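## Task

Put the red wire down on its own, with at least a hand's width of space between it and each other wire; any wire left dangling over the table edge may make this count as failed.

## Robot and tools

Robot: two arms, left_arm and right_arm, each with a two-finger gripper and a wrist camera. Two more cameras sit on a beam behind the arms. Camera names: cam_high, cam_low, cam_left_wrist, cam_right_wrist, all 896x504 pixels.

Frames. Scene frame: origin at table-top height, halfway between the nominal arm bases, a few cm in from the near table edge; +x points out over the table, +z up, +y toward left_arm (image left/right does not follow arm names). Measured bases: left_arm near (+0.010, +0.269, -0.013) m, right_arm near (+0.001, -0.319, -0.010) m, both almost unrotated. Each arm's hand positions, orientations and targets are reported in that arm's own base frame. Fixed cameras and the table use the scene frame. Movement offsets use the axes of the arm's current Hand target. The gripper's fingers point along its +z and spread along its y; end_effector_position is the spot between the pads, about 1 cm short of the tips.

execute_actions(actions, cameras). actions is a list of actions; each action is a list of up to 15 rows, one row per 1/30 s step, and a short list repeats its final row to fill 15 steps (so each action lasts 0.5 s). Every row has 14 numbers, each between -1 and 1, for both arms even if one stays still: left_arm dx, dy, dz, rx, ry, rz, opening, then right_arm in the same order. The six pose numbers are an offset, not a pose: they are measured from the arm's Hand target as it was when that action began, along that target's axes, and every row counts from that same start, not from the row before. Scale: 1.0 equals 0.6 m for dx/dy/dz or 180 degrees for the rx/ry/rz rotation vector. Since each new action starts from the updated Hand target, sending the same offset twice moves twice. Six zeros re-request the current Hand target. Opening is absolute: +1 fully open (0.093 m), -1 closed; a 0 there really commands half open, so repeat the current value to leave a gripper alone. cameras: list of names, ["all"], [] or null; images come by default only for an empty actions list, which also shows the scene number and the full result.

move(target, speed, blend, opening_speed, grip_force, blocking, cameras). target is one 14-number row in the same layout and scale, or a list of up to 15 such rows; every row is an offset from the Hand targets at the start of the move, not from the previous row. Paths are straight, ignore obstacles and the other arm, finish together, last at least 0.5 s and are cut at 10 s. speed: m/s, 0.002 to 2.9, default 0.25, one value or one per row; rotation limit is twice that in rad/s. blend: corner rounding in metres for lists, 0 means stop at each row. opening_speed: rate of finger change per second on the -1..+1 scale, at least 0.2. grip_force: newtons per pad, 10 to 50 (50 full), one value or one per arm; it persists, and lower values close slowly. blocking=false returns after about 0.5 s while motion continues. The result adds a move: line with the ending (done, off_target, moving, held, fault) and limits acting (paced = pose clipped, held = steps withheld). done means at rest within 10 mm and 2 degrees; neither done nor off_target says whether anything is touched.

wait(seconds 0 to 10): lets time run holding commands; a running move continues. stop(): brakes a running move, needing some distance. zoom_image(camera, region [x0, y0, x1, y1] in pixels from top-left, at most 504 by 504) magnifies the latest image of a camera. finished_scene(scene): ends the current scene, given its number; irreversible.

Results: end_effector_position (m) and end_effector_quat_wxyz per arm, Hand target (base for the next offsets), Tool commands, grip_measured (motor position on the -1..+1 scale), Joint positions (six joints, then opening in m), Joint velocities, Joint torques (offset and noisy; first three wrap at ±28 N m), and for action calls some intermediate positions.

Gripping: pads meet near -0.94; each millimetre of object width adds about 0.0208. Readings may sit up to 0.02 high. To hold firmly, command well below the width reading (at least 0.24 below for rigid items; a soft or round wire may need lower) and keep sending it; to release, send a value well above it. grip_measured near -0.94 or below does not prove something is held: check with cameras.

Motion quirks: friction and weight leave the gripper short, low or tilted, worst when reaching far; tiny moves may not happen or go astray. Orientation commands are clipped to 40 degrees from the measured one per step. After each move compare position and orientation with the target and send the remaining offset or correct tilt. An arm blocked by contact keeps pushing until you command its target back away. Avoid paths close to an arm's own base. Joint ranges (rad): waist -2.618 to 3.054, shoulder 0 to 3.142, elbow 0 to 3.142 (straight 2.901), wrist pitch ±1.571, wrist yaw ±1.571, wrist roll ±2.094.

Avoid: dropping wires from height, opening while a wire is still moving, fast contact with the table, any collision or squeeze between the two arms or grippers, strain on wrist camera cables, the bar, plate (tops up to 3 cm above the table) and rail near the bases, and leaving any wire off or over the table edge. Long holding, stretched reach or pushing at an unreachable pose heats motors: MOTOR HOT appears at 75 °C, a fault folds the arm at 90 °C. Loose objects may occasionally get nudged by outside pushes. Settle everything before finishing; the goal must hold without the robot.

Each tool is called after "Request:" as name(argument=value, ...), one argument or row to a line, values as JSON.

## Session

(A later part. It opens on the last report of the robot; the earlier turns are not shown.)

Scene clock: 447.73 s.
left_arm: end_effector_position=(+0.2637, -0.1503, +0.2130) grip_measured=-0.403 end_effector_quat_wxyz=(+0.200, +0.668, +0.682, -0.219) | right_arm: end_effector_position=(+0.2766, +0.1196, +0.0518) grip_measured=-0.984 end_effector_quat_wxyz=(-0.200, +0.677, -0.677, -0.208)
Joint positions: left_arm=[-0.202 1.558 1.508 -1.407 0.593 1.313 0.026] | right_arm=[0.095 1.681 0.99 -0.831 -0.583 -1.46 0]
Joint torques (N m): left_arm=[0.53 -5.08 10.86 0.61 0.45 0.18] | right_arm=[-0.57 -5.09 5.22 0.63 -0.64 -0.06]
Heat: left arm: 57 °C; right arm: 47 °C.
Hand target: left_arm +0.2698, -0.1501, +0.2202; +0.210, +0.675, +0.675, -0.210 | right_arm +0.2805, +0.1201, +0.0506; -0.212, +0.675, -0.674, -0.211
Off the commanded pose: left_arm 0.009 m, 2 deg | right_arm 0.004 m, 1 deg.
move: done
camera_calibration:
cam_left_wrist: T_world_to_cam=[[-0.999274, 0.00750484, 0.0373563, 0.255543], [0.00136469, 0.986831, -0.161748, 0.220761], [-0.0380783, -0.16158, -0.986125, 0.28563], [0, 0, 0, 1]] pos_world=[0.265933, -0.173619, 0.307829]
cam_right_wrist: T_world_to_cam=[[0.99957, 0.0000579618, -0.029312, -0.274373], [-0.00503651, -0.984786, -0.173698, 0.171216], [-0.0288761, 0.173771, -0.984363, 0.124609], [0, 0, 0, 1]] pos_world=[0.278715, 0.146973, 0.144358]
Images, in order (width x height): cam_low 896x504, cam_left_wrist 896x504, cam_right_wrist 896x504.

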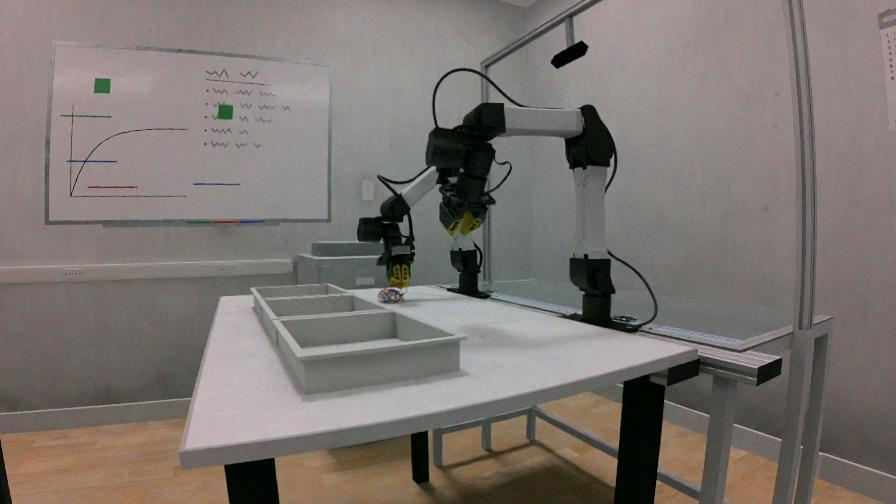

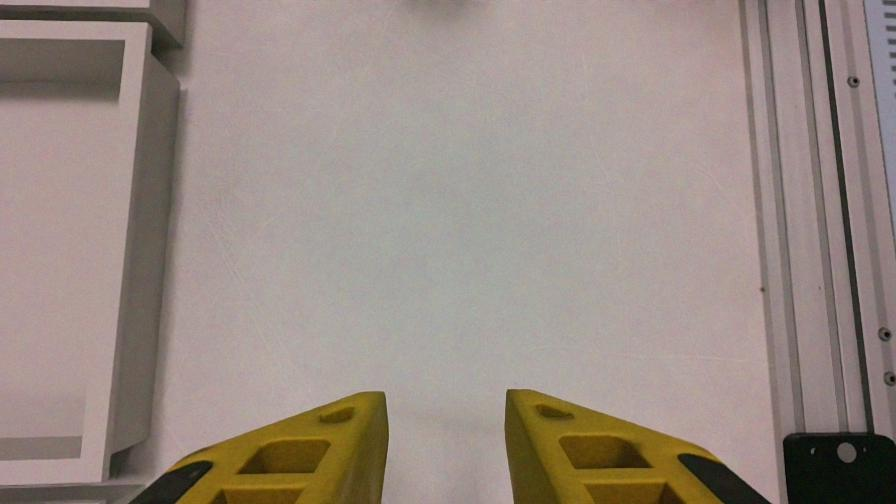

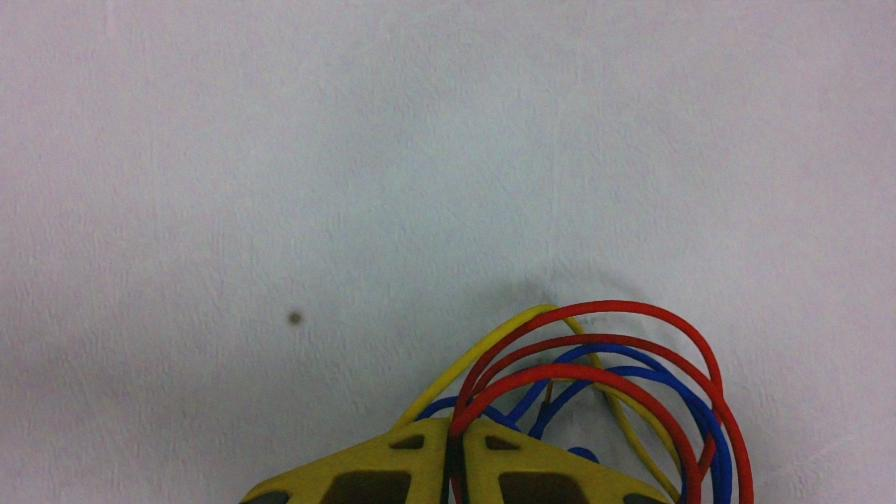

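Request:
move(
  target=[0,0,0,0,0,0,-0.4,0.06,0,-0.0013,0,0,0,-1],
  speed=0.05,
  cameras=["cam_right_wrist","cam_low"],
)

Request:
zoom_image(
  camera="cam_low",
  region=[340, 230, 450, 330],
)

Scene clock: 457.40 s.
left_arm: end_effector_position=(+0.2637, -0.1503, +0.2130) grip_measured=-0.403 end_effector_quat_wxyz=(+0.200, +0.668, +0.682, -0.219) | right_arm: end_effector_position=(+0.2772, +0.0910, +0.0333) grip_measured=-0.984 end_effector_quat_wxyz=(-0.202, +0.677, -0.676, -0.210)
Joint positions: left_arm=[-0.202 1.558 1.508 -1.407 0.593 1.313 0.026] | right_arm=[-0.011 1.733 0.965 -0.824 -0.592 -1.59 0]
Joint torques (N m): left_arm=[0.34 -5.11 11.04 0.63 0.43 0.14] | right_arm=[-0.77 -5.27 5.07 0.43 -0.58 0.01]
Heat: left arm: 55 °C; right arm: 46 °C.
Hand target: left_arm +0.2698, -0.1501, +0.2202; +0.210, +0.675, +0.675, -0.210 | right_arm +0.2805, +0.0902, +0.0307; -0.212, +0.675, -0.674, -0.211
Off the commanded pose: left_arm 0.009 m, 2 deg | right_arm 0.004 m, 1 deg.
move: done
camera_calibration:
cam_right_wrist: T_world_to_cam=[[0.999617, 0.00329084, -0.0274719, -0.275923], [-0.00172178, -0.983579, -0.180473, 0.139064], [-0.0276146, 0.180451, -0.983196, 0.110413], [0, 0, 0, 1]] pos_world=[0.279106, 0.117764, 0.126075]
Images, in order (width x height): cam_low 896x504, cam_right_wrist 896x504.

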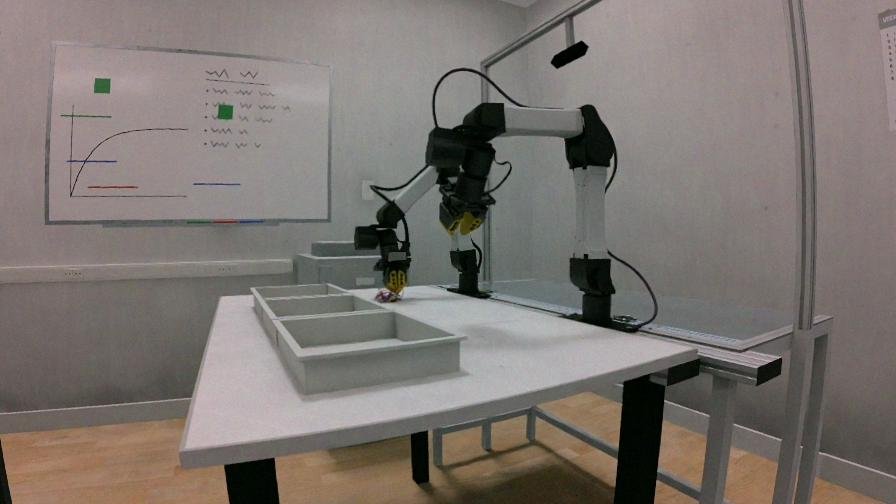

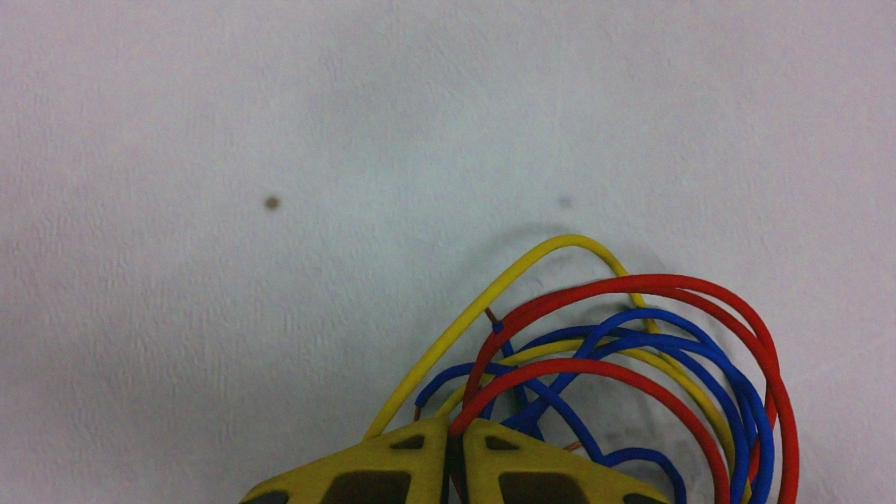

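Scaled by 4.582 from the camera's 896x504 image, which has a finer 1280x720 frame.

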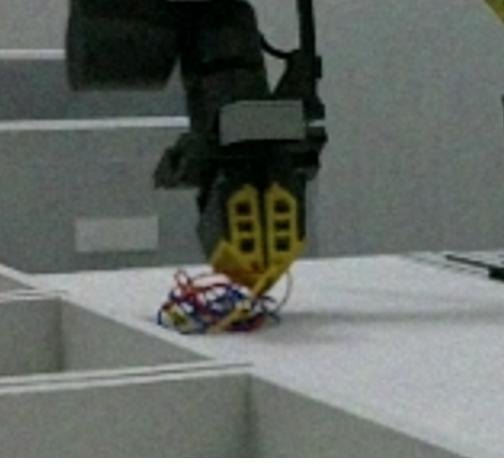

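Request:
move(
  target=[
    [0,0,0,0,0,0,-0.4,-0.14,0,-0.085,0,0,0,-1],
    [0,0,0,0,0,0,-0.4,-0.285,0,0.0563,0,0,0,-1],
    [0,0,0,0,0,0,-0.4,-0.1367,0,0.095,0,0,0,-1],
  ],
  speed=[0.1,0.1,0.06],
  blend=[0.02,0.01,0],
  cameras=["all"],
)

Scene clock: 478.77 s.
left_arm: end_effector_position=(+0.2637, -0.1503, +0.2130) grip_measured=-0.403 end_effector_quat_wxyz=(+0.200, +0.668, +0.682, -0.219) | right_arm: end_effector_position=(+0.2764, +0.1895, +0.0324) grip_measured=-0.984 end_effector_quat_wxyz=(-0.201, +0.676, -0.678, -0.207)
Joint positions: left_arm=[-0.202 1.558 1.508 -1.407 0.593 1.313 0.026] | right_arm=[0.334 1.731 0.954 -0.589 -0.553 -1.177 0]
Joint torques (N m): left_arm=[0.47 -5.04 10.99 0.59 0.44 0.14] | right_arm=[-0.81 -5.74 5.22 0.94 -0.59 -0.02]
Heat: left arm: 54 °C; right arm: 45 °C.
Hand target: left_arm +0.2698, -0.1501, +0.2202; +0.210, +0.675, +0.675, -0.210 | right_arm +0.2803, +0.1900, +0.0306; -0.211, +0.675, -0.674, -0.211
Off the commanded pose: left_arm 0.009 m, 2 deg | right_arm 0.004 m, 1 deg.
move: done
camera_calibration:
cam_left_wrist: T_world_to_cam=[[-0.999274, 0.00750484, 0.0373563, 0.255543], [0.00136469, 0.986831, -0.161748, 0.220761], [-0.0380783, -0.16158, -0.986125, 0.28563], [0, 0, 0, 1]] pos_world=[0.265933, -0.173619, 0.307829]
cam_right_wrist: T_world_to_cam=[[0.999647, -0.00139155, -0.0265165, -0.274698], [-0.00600406, -0.984608, -0.174676, 0.237049], [-0.0258653, 0.174774, -0.984269, 0.0923938], [0, 0, 0, 1]] pos_world=[0.278414, 0.21687, 0.125063]

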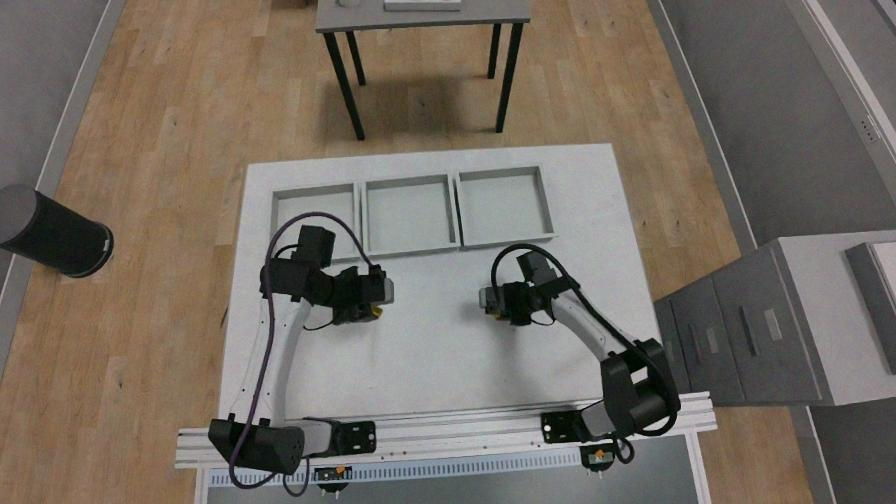

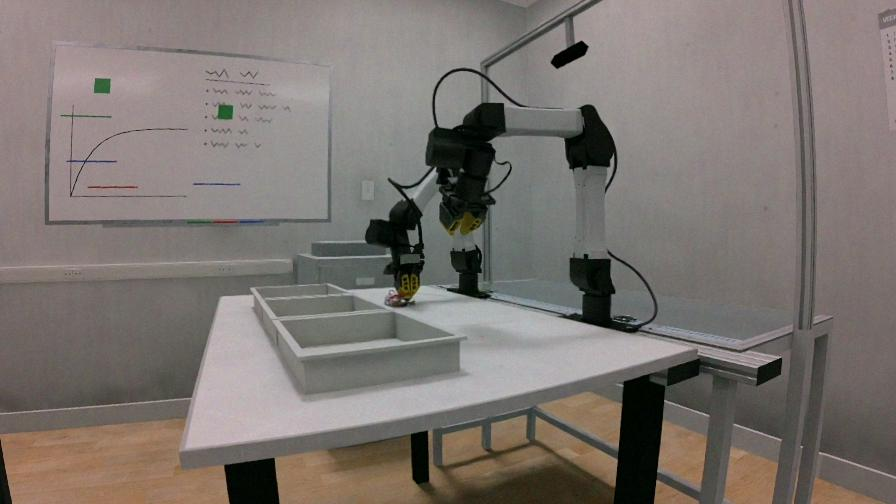

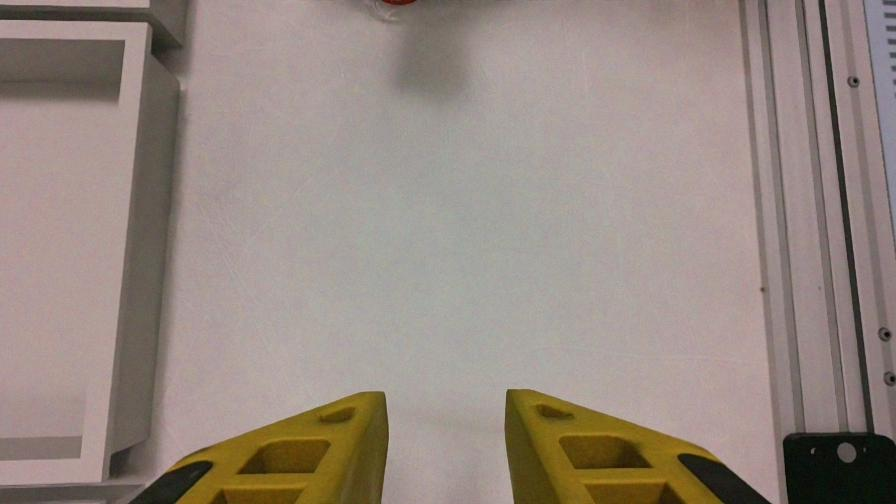

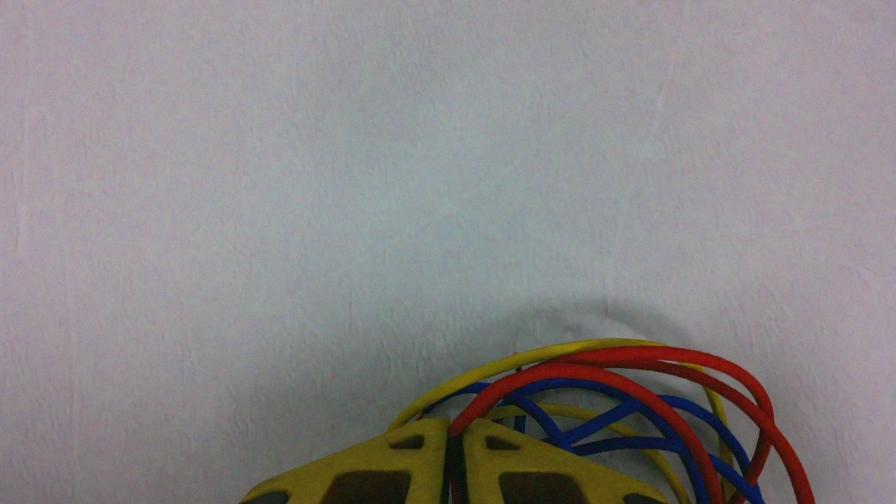

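Request:
move(
  target=[0,0,0,0,0,0,-0.4,0.0133,0,0.0166,0,0,0,-0.4],
  speed=0.05,
  opening_speed=0.4,
  cameras=["cam_right_wrist"],
)

Scene clock: 485.40 s.
left_arm: end_effector_position=(+0.2637, -0.1503, +0.2130) grip_measured=-0.403 end_effector_quat_wxyz=(+0.200, +0.668, +0.682, -0.219) | right_arm: end_effector_position=(+0.2753, +0.1909, +0.0227) grip_measured=-0.402 end_effector_quat_wxyz=(-0.205, +0.677, -0.674, -0.213)
Joint positions: left_arm=[-0.202 1.558 1.508 -1.407 0.593 1.313 0.026] | right_arm=[0.332 1.753 0.929 -0.54 -0.568 -1.181 0.026]
Joint torques (N m): left_arm=[0.4 -5.15 11.03 0.61 0.41 0.18] | right_arm=[-1.01 -5.11 5.09 0.97 -0.34 -0.01]
Heat: left arm: 55 °C; right arm: 44 °C.
Hand target: left_arm +0.2698, -0.1501, +0.2202; +0.210, +0.675, +0.675, -0.210 | right_arm +0.2804, +0.1892, +0.0179; -0.212, +0.675, -0.674, -0.211
Off the commanded pose: left_arm 0.009 m, 2 deg | right_arm 0.007 m, 1 deg.
move: done
camera_calibration:
cam_right_wrist: T_world_to_cam=[[0.999593, 0.00447878, -0.0281865, -0.274903], [-0.000935035, -0.98194, -0.189188, 0.235179], [-0.0285248, 0.189137, -0.981536, 0.0804338], [0, 0, 0, 1]] pos_world=[0.277305, 0.21695, 0.115693]
Images, in order (width x height): cam_right_wrist 896x504.

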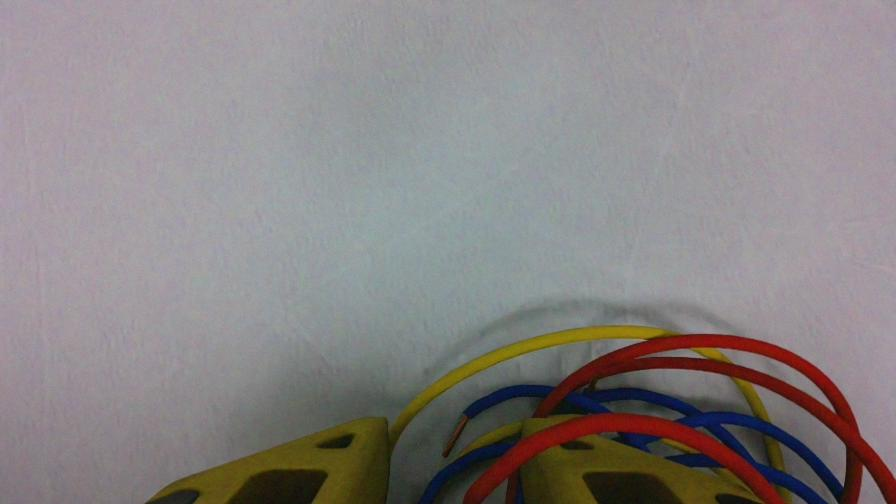

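Request:
move(
  target=[
    [0,0,0,0,0,0,-0.4,0,0,-0.12,0,0,0,-0.4],
    [0,0,0,0,0,0,-0.4,-0.0547,0,-0.24,0,0,0,-0.4],
  ],
  speed=[0.05,0.12],
  blend=[0.01,0],
  cameras=["cam_right_wrist","cam_low","cam_left_wrist"],
)

Scene clock: 493.03 s.
left_arm: end_effector_position=(+0.2637, -0.1503, +0.2130) grip_measured=-0.403 end_effector_quat_wxyz=(+0.200, +0.668, +0.682, -0.219) | right_arm: end_effector_position=(+0.2745, +0.1336, +0.1378) grip_measured=-0.401 end_effector_quat_wxyz=(-0.185, +0.673, -0.681, -0.220)
Joint positions: left_arm=[-0.202 1.558 1.508 -1.407 0.593 1.313 0.026] | right_arm=[0.145 1.611 1.272 -1.188 -0.581 -1.4 0.026]
Joint torques (N m): left_arm=[0.35 -5.26 10.99 0.6 0.39 0.22] | right_arm=[-0.83 -8.4 8.77 0.33 -0.58 0]
Heat: left arm: 55 °C; right arm: 44 °C.
Hand target: left_arm +0.2698, -0.1501, +0.2202; +0.210, +0.675, +0.675, -0.210 | right_arm +0.2804, +0.1339, +0.1549; -0.212, +0.675, -0.674, -0.211
Off the commanded pose: left_arm 0.009 m, 2 deg | right_arm 0.018 m, 3 deg.
move: off_target (right_arm)
camera_calibration:
cam_left_wrist: T_world_to_cam=[[-0.999274, 0.00750484, 0.0373563, 0.255543], [0.00136469, 0.986831, -0.161748, 0.220761], [-0.0380783, -0.16158, -0.986125, 0.28563], [0, 0, 0, 1]] pos_world=[0.265933, -0.173619, 0.307829]
cam_right_wrist: T_world_to_cam=[[0.997698, 0.000413007, -0.0678168, -0.264097], [-0.0110679, -0.985583, -0.16883, 0.201104], [-0.0669088, 0.169192, -0.983309, 0.217695], [0, 0, 0, 1]] pos_world=[0.280281, 0.161482, 0.230103]
Images, in order (width x height): cam_low 896x504, cam_left_wrist 896x504, cam_right_wrist 896x504.

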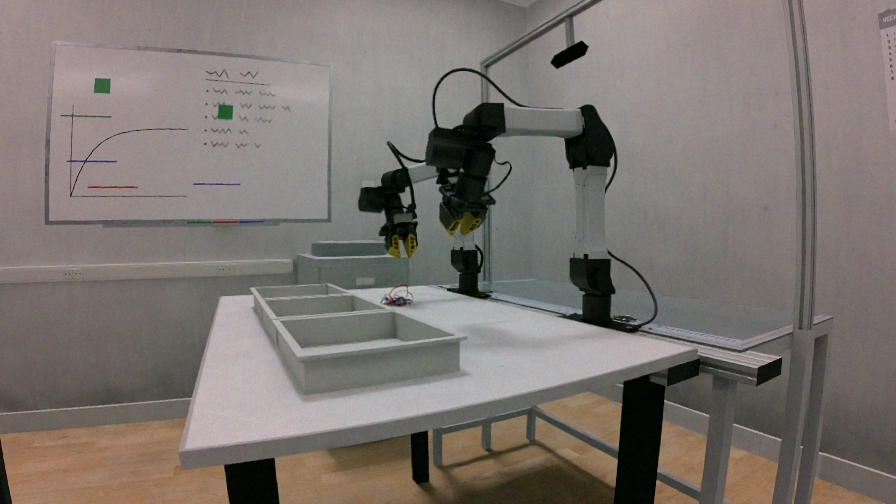

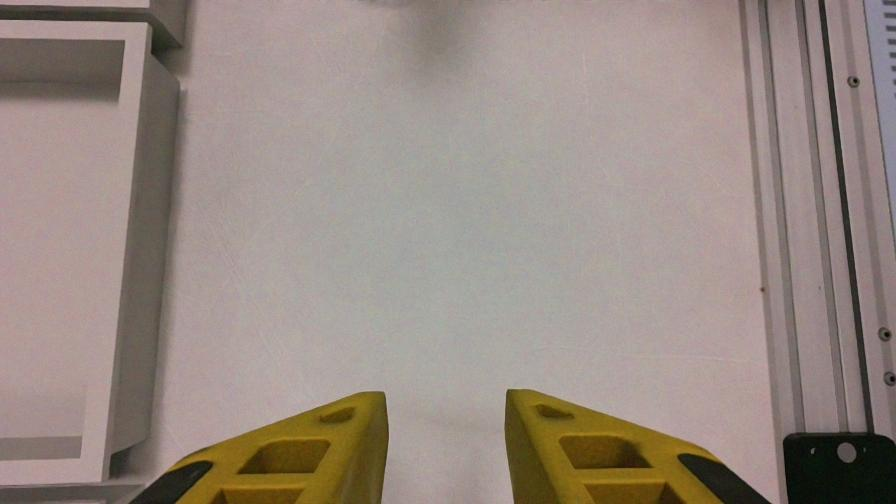

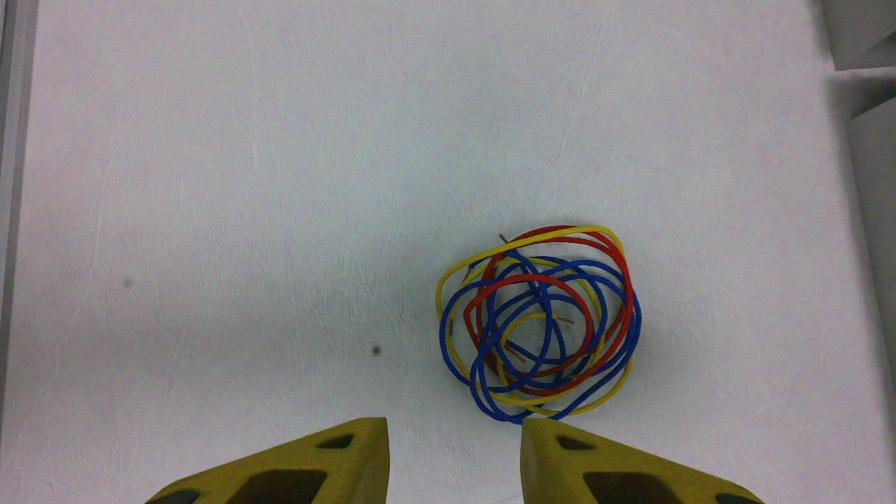

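Request:
zoom_image(
  camera="cam_right_wrist",
  region=[420, 210, 660, 440],
)

Request:
zoom_image(
  camera="cam_low",
  region=[370, 270, 430, 320],
)

Scaled by 2.100 from the camera's 896x504 image, which has a finer 1280x720 frame.

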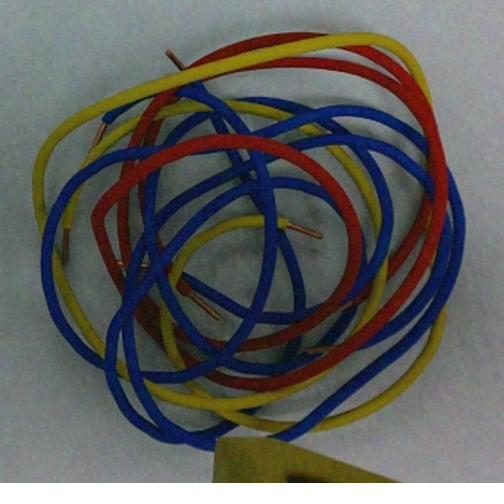

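Scaled by 8.400 from the camera's 896x504 image, which has a finer 1280x720 frame.

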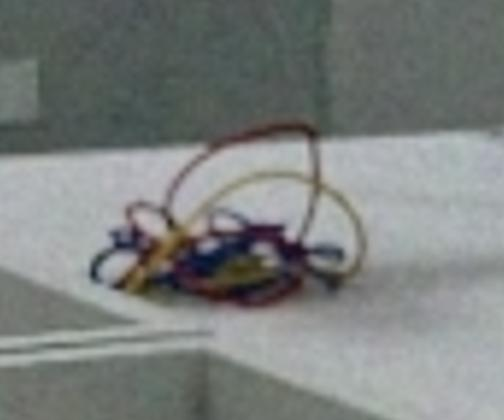

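Request:
move(
  target=[0,0,0,0,0,0,-0.4,0.0953,0.024,0.114,0,-0.0556,0,-0.55],
  speed=0.1,
  cameras=["cam_right_wrist","cam_low"],
)

Request:
zoom_image(
  camera="cam_low",
  region=[350, 220, 450, 320],
)

Scene clock: 637.63 s.
left_arm: end_effector_position=(+0.2637, -0.1503, +0.2130) grip_measured=-0.403 end_effector_quat_wxyz=(+0.200, +0.668, +0.682, -0.219) | right_arm: end_effector_position=(+0.2627, +0.1254, +0.0661) grip_measured=-0.549 end_effector_quat_wxyz=(-0.257, +0.656, -0.657, -0.266)
Joint positions: left_arm=[-0.202 1.558 1.508 -1.407 0.593 1.313 0.026] | right_arm=[0.036 1.641 0.93 -0.841 -0.758 -1.526 0.019]
Joint torques (N m): left_arm=[0.24 -5.04 10.93 0.56 0.44 0.2] | right_arm=[-0.64 -5.08 5.52 0.48 -0.72 0]
Heat: left arm: 60 °C; right arm: 46 °C.
Hand target: left_arm +0.2698, -0.1501, +0.2202; +0.210, +0.675, +0.675, -0.210 | right_arm +0.2661, +0.1260, +0.0662; -0.270, +0.654, -0.653, -0.269
Off the commanded pose: left_arm 0.009 m, 2 deg | right_arm 0.003 m, 2 deg.
move: done
camera_calibration:
cam_right_wrist: T_world_to_cam=[[0.999537, 0.00427026, -0.0301109, -0.260599], [-0.00624814, -0.940138, -0.340737, 0.185254], [-0.0297634, 0.340767, -0.939676, 0.113686], [0, 0, 0, 1]] pos_world=[0.26502, 0.136537, 0.162105]
Images, in order (width x height): cam_low 896x504, cam_right_wrist 896x504.

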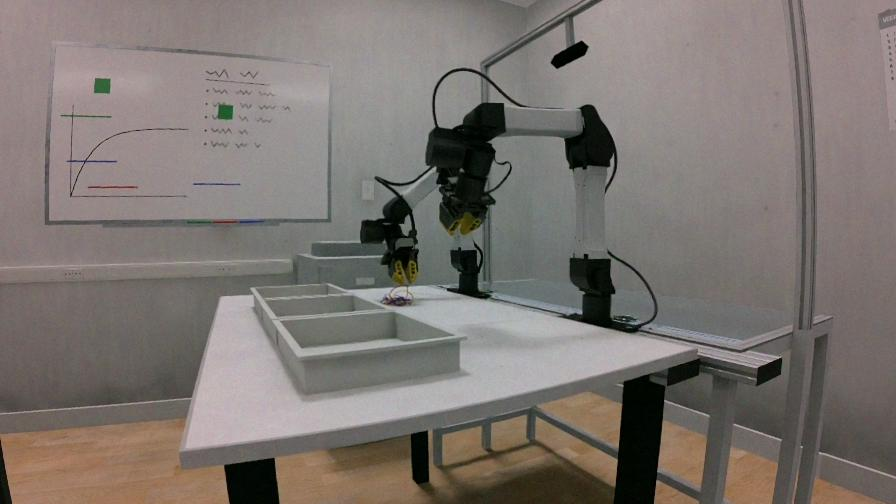

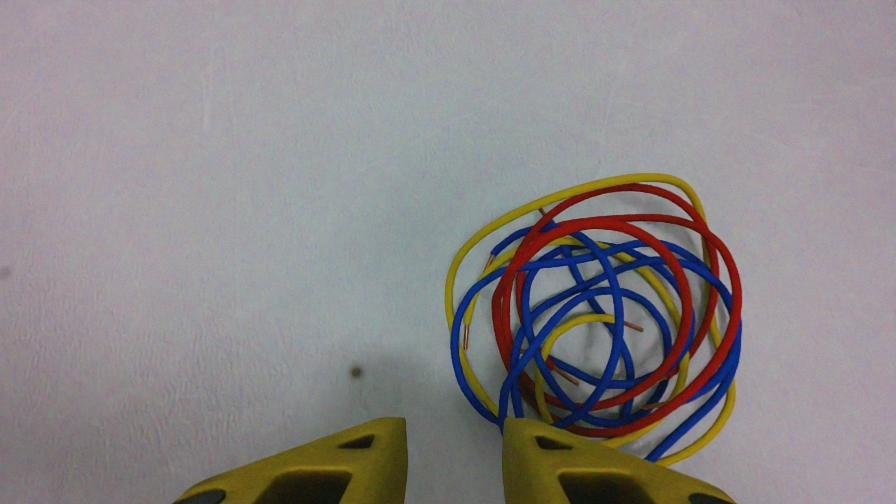

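Scaled by 5.040 from the camera's 896x504 image, which has a finer 1280x720 frame.

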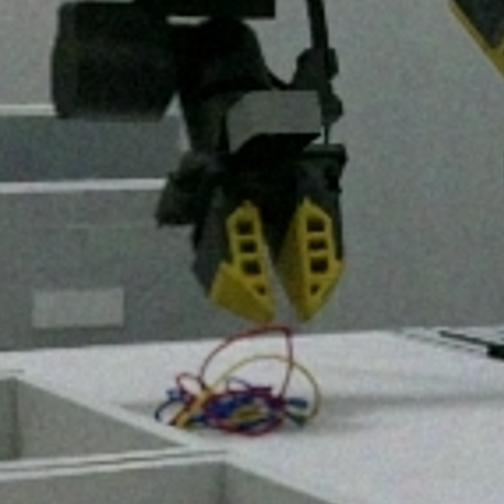

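Request:
zoom_image(
  camera="cam_right_wrist",
  region=[400, 150, 760, 504],
)

Scaled by 1.400 from the camera's 896x504 image, which has a finer 1280x720 frame.

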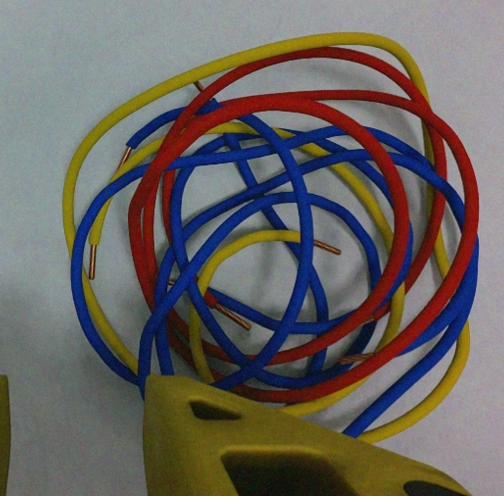

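Request:
move(
  target=[0,0,0,0,0,0,-0.4,0.004,-0.0008,0.109,0,0,0,-0.55],
  speed=0.05,
  cameras=["cam_right_wrist","cam_low"],
)

Request:
zoom_image(
  camera="cam_low",
  region=[350, 220, 450, 320],
)

Scene clock: 657.63 s.
left_arm: end_effector_position=(+0.2637, -0.1503, +0.2130) grip_measured=-0.403 end_effector_quat_wxyz=(+0.200, +0.668, +0.682, -0.219) | right_arm: end_effector_position=(+0.2640, +0.1673, +0.0226) grip_measured=-0.549 end_effector_quat_wxyz=(-0.264, +0.653, -0.656, -0.271)
Joint positions: left_arm=[-0.202 1.558 1.508 -1.407 0.593 1.313 0.026] | right_arm=[0.184 1.727 0.807 -0.481 -0.761 -1.313 0.019]
Joint torques (N m): left_arm=[0.5 -5.15 11 0.57 0.39 0.2] | right_arm=[0.94 -4.53 4.67 0.99 -0.53 0.02]
Heat: left arm: 61 °C; right arm: 45 °C.
Hand target: left_arm +0.2698, -0.1501, +0.2202; +0.210, +0.675, +0.675, -0.210 | right_arm +0.2665, +0.1704, +0.0180; -0.270, +0.654, -0.653, -0.269
Off the commanded pose: left_arm 0.009 m, 2 deg | right_arm 0.006 m, 1 deg.
move: done
camera_calibration:
cam_right_wrist: T_world_to_cam=[[0.999616, -0.000192689, -0.0277247, -0.262695], [-0.0101028, -0.933756, -0.357768, 0.210158], [-0.0258191, 0.357911, -0.933399, 0.0544627], [0, 0, 0, 1]] pos_world=[0.266124, 0.176693, 0.11874]
Images, in order (width x height): cam_low 896x504, cam_right_wrist 896x504.

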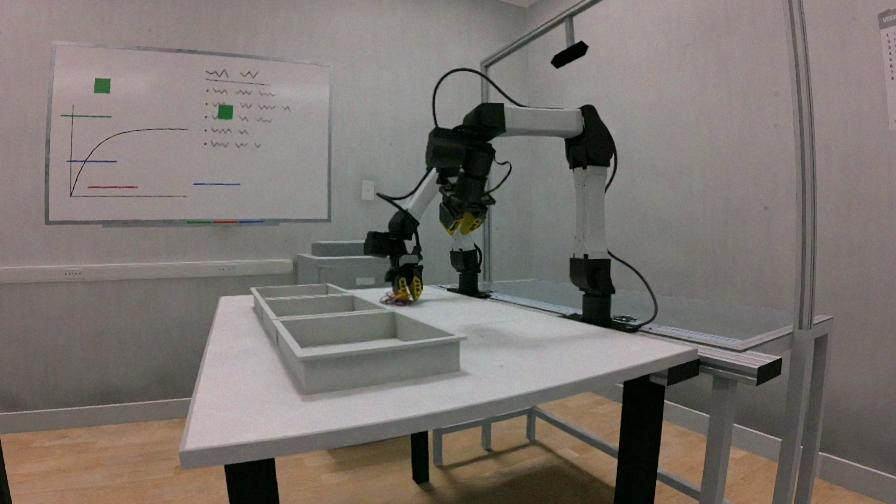

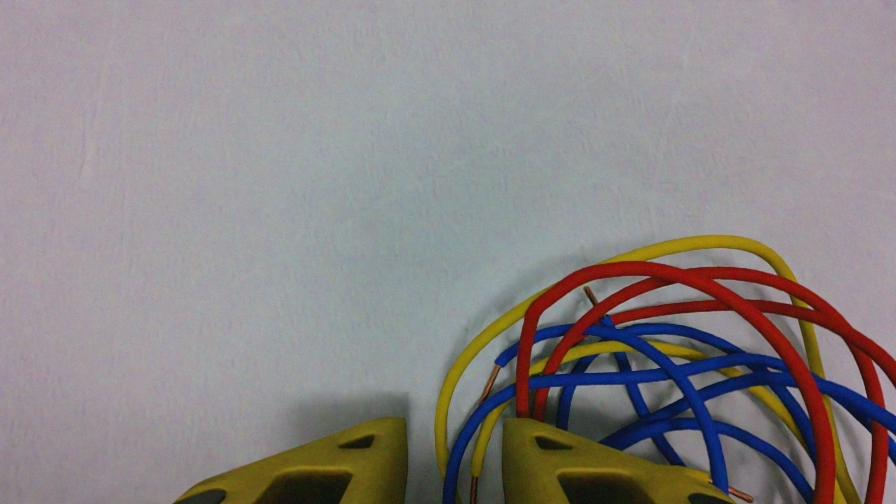

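Scaled by 5.040 from the camera's 896x504 image, which has a finer 1280x720 frame.

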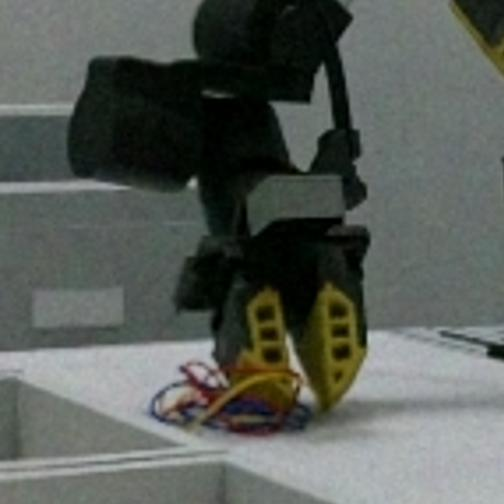

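Request:
move(
  target=[0,0,0,0,0,0,-0.4,0,0,0,0,0,0,-1],
  opening_speed=0.4,
  cameras=["cam_right_wrist"],
)

Scene clock: 661.60 s.
left_arm: end_effector_position=(+0.2637, -0.1503, +0.2130) grip_measured=-0.403 end_effector_quat_wxyz=(+0.200, +0.668, +0.682, -0.219) | right_arm: end_effector_position=(+0.2678, +0.1680, +0.0233) grip_measured=-0.985 end_effector_quat_wxyz=(-0.272, +0.654, -0.654, -0.266)
Joint positions: left_arm=[-0.202 1.558 1.508 -1.407 0.593 1.313 0.026] | right_arm=[0.184 1.727 0.807 -0.461 -0.761 -1.312 0]
Joint torques (N m): left_arm=[0.34 -5.14 11.14 0.59 0.48 0.22] | right_arm=[0.85 -4.71 4.74 0.81 -0.48 0.15]
Heat: left arm: 61 °C; right arm: 45 °C.
Hand target: left_arm +0.2698, -0.1501, +0.2202; +0.210, +0.675, +0.675, -0.210 | right_arm +0.2665, +0.1704, +0.0180; -0.270, +0.654, -0.653, -0.269
Off the commanded pose: left_arm 0.009 m, 2 deg | right_arm 0.006 m, 0 deg.
move: done
camera_calibration:
cam_right_wrist: T_world_to_cam=[[0.999953, -0.00145113, -0.00954872, -0.266777], [-0.00480303, -0.932447, -0.361274, 0.209476], [-0.00837942, 0.361303, -0.932411, 0.0496946], [0, 0, 0, 1]] pos_world=[0.268187, 0.176984, 0.119467]
Images, in order (width x height): cam_right_wrist 896x504.

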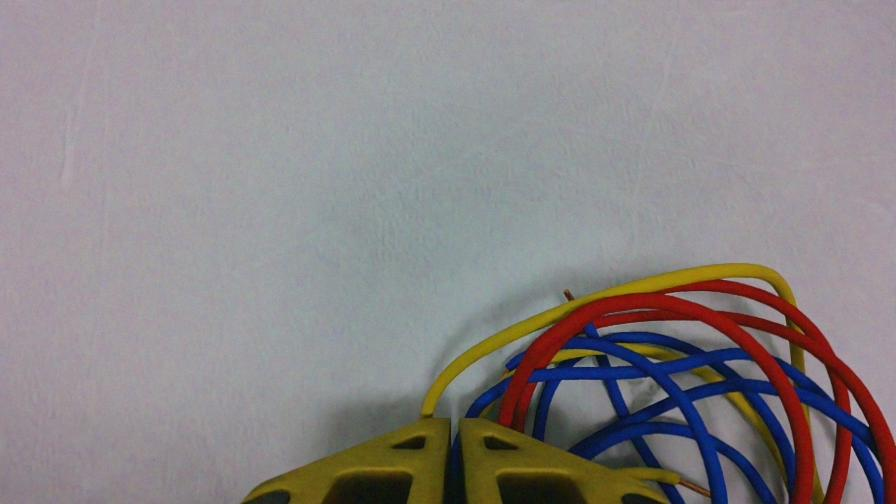

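Request:
move(
  target=[-0.171,0.048,0.352,0,-0.0556,0,-0.4,0,0,0,0,0,0,-1],
  speed=0.15,
  cameras=["cam_left_wrist","cam_right_wrist","cam_low"],
)

Request:
zoom_image(
  camera="cam_low",
  region=[350, 200, 470, 320],
)

Scene clock: 673.83 s.
left_arm: end_effector_position=(+0.2963, -0.3525, +0.1050) grip_measured=-0.403 end_effector_quat_wxyz=(+0.263, +0.657, +0.653, -0.270) | right_arm: end_effector_position=(+0.2678, +0.1680, +0.0233) grip_measured=-0.985 end_effector_quat_wxyz=(-0.272, +0.654, -0.654, -0.266)
Joint positions: left_arm=[-0.668 1.883 1.339 -0.492 0.588 0.743 0.026] | right_arm=[0.184 1.727 0.807 -0.461 -0.761 -1.312 0]
Joint torques (N m): left_arm=[0.14 -9.09 7.94 1.66 0.35 -0.18] | right_arm=[1.21 -4.49 4.71 0.83 -0.46 0.19]
Heat: left arm: 61 °C; right arm: 44 °C.
Hand target: left_arm +0.2987, -0.3543, +0.1046; +0.268, +0.654, +0.654, -0.268 | right_arm +0.2665, +0.1704, +0.0180; -0.270, +0.654, -0.653, -0.269
Off the commanded pose: left_arm 0.003 m, 1 deg | right_arm 0.006 m, 0 deg.
move: done
camera_calibration:
cam_left_wrist: T_world_to_cam=[[-0.999612, 0.0262276, 0.00938268, 0.30327], [0.0217234, 0.944847, -0.32679, 0.39927], [-0.0174361, -0.32646, -0.94505, 0.0791577], [0, 0, 0, 1]] pos_world=[0.295859, -0.359361, 0.20244]
cam_right_wrist: T_world_to_cam=[[0.999953, -0.00145113, -0.00954872, -0.266777], [-0.00480303, -0.932447, -0.361274, 0.209476], [-0.00837942, 0.361303, -0.932411, 0.0496946], [0, 0, 0, 1]] pos_world=[0.268187, 0.176984, 0.119467]
Images, in order (width x height): cam_low 896x504, cam_left_wrist 896x504, cam_right_wrist 896x504.

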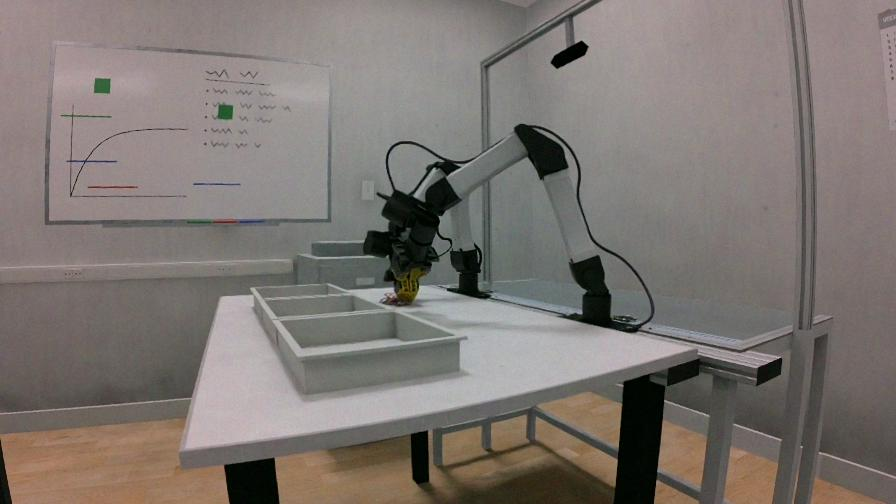

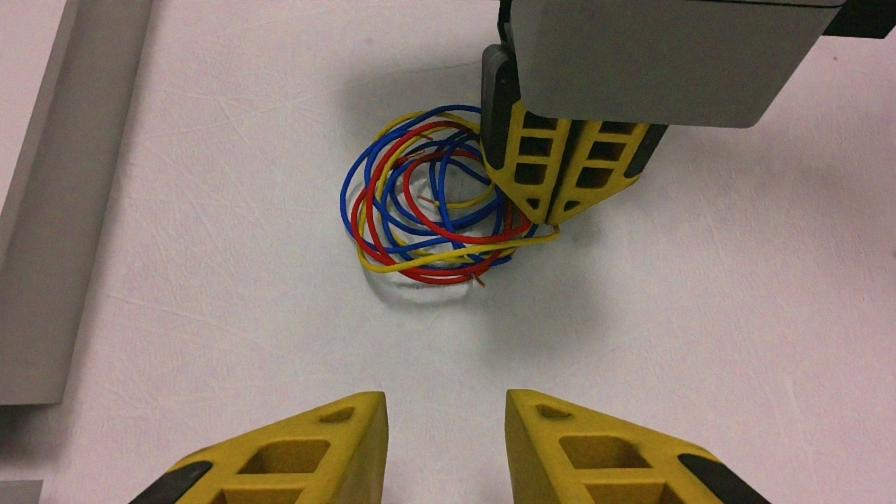

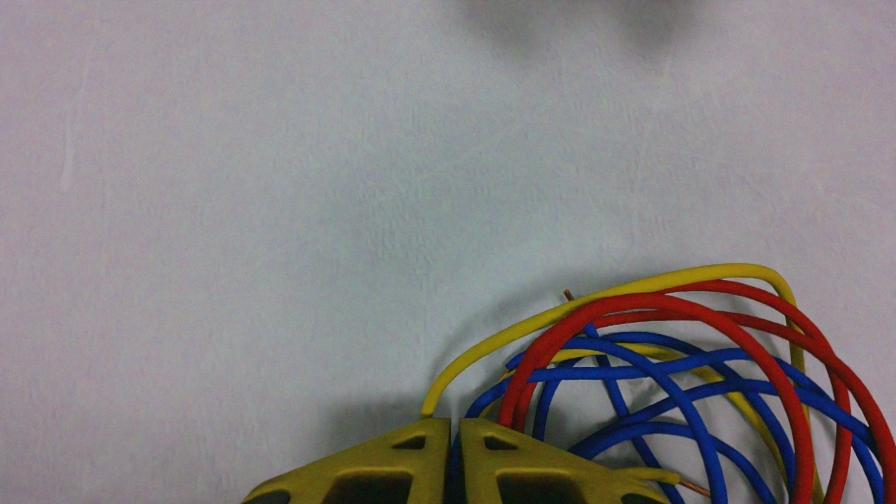

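Scaled by 4.200 from the camera's 896x504 image, which has a finer 1280x720 frame.

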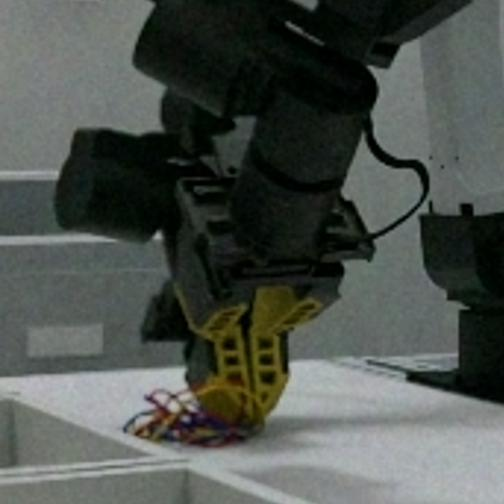

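Request:
zoom_image(
  camera="cam_left_wrist",
  region=[320, 80, 600, 310],
)

Scaled by 1.800 from the camera's 896x504 image, which has a finer 1280x720 frame.

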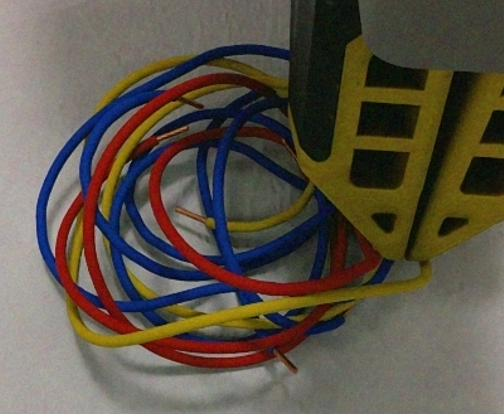

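Request:
move(
  target=[-0.027,0.0195,0.0908,0,0,0,-0.6,0,0,0,0,0,0,-1],
  speed=0.08,
  cameras=["cam_left_wrist","cam_right_wrist"],
)

Request:
zoom_image(
  camera="cam_left_wrist",
  region=[320, 150, 660, 504],
)

Scene clock: 701.80 s.
left_arm: end_effector_position=(+0.3000, -0.3933, +0.0658) grip_measured=-0.597 end_effector_quat_wxyz=(+0.246, +0.656, +0.661, -0.271) | right_arm: end_effector_position=(+0.2678, +0.1680, +0.0233) grip_measured=-0.985 end_effector_quat_wxyz=(-0.272, +0.654, -0.654, -0.266)
Joint positions: left_arm=[-0.74 2.05 1.423 -0.406 0.55 0.667 0.017] | right_arm=[0.184 1.727 0.807 -0.461 -0.761 -1.312 0]
Joint torques (N m): left_arm=[-0.25 -10 11.85 1.69 0.33 -0.14] | right_arm=[0.84 -4.63 4.89 0.8 -0.47 0.14]
Heat: left arm: 60 °C; right arm: 43 °C.
Hand target: left_arm +0.3103, -0.4041, +0.0771; +0.268, +0.654, +0.654, -0.268 | right_arm +0.2665, +0.1704, +0.0180; -0.270, +0.654, -0.653, -0.269
Off the commanded pose: left_arm 0.019 m, 3 deg | right_arm 0.006 m, 0 deg.
move: off_target (left_arm)
camera_calibration:
cam_left_wrist: T_world_to_cam=[[-0.998991, 0.0243372, 0.0377476, 0.305684], [0.0117247, 0.952632, -0.303901, 0.42948], [-0.0433557, -0.303151, -0.951956, 0.0462953], [0, 0, 0, 1]] pos_world=[0.302348, -0.402541, 0.163051]
cam_right_wrist: T_world_to_cam=[[0.999953, -0.00145113, -0.00954872, -0.266777], [-0.00480303, -0.932447, -0.361274, 0.209476], [-0.00837942, 0.361303, -0.932411, 0.0496946], [0, 0, 0, 1]] pos_world=[0.268187, 0.176984, 0.119467]
Images, in order (width x height): cam_left_wrist 896x504, cam_right_wrist 896x504.

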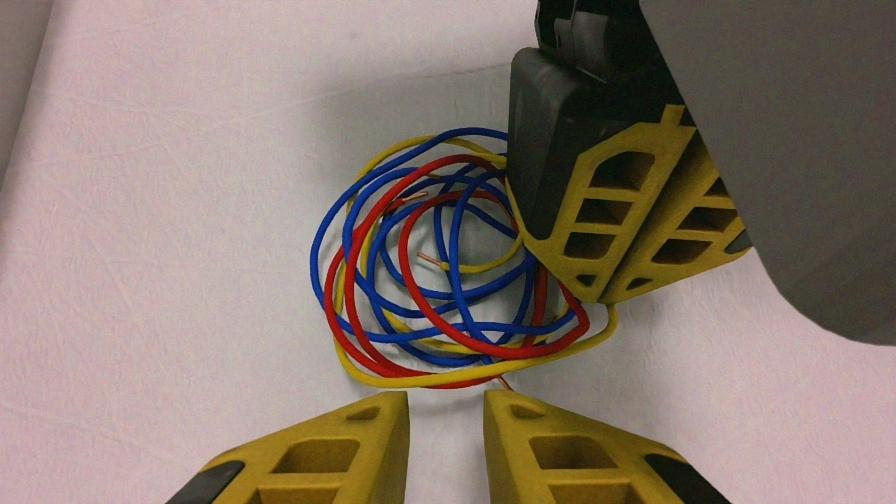

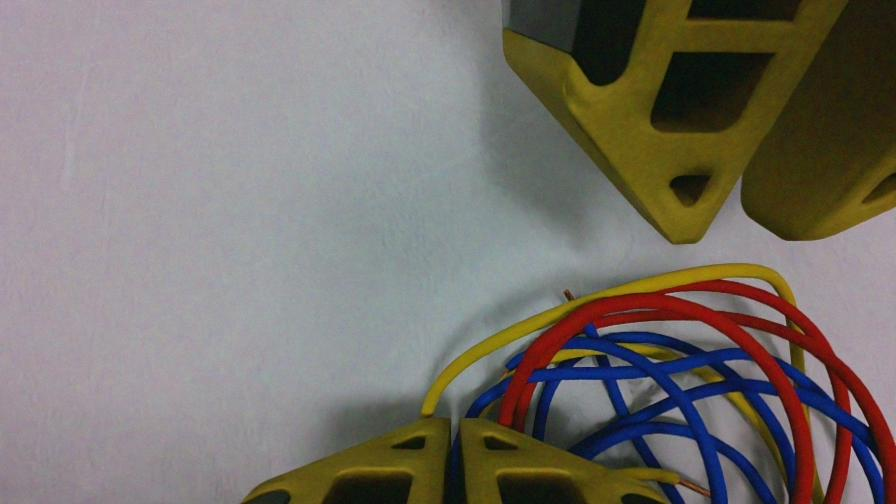

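Scaled by 1.424 from the camera's 896x504 image, which has a finer 1280x720 frame.

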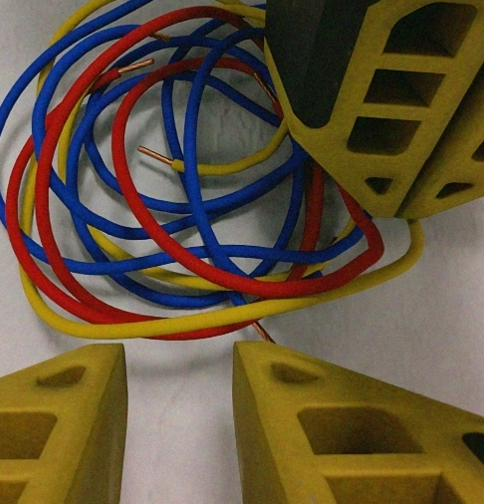

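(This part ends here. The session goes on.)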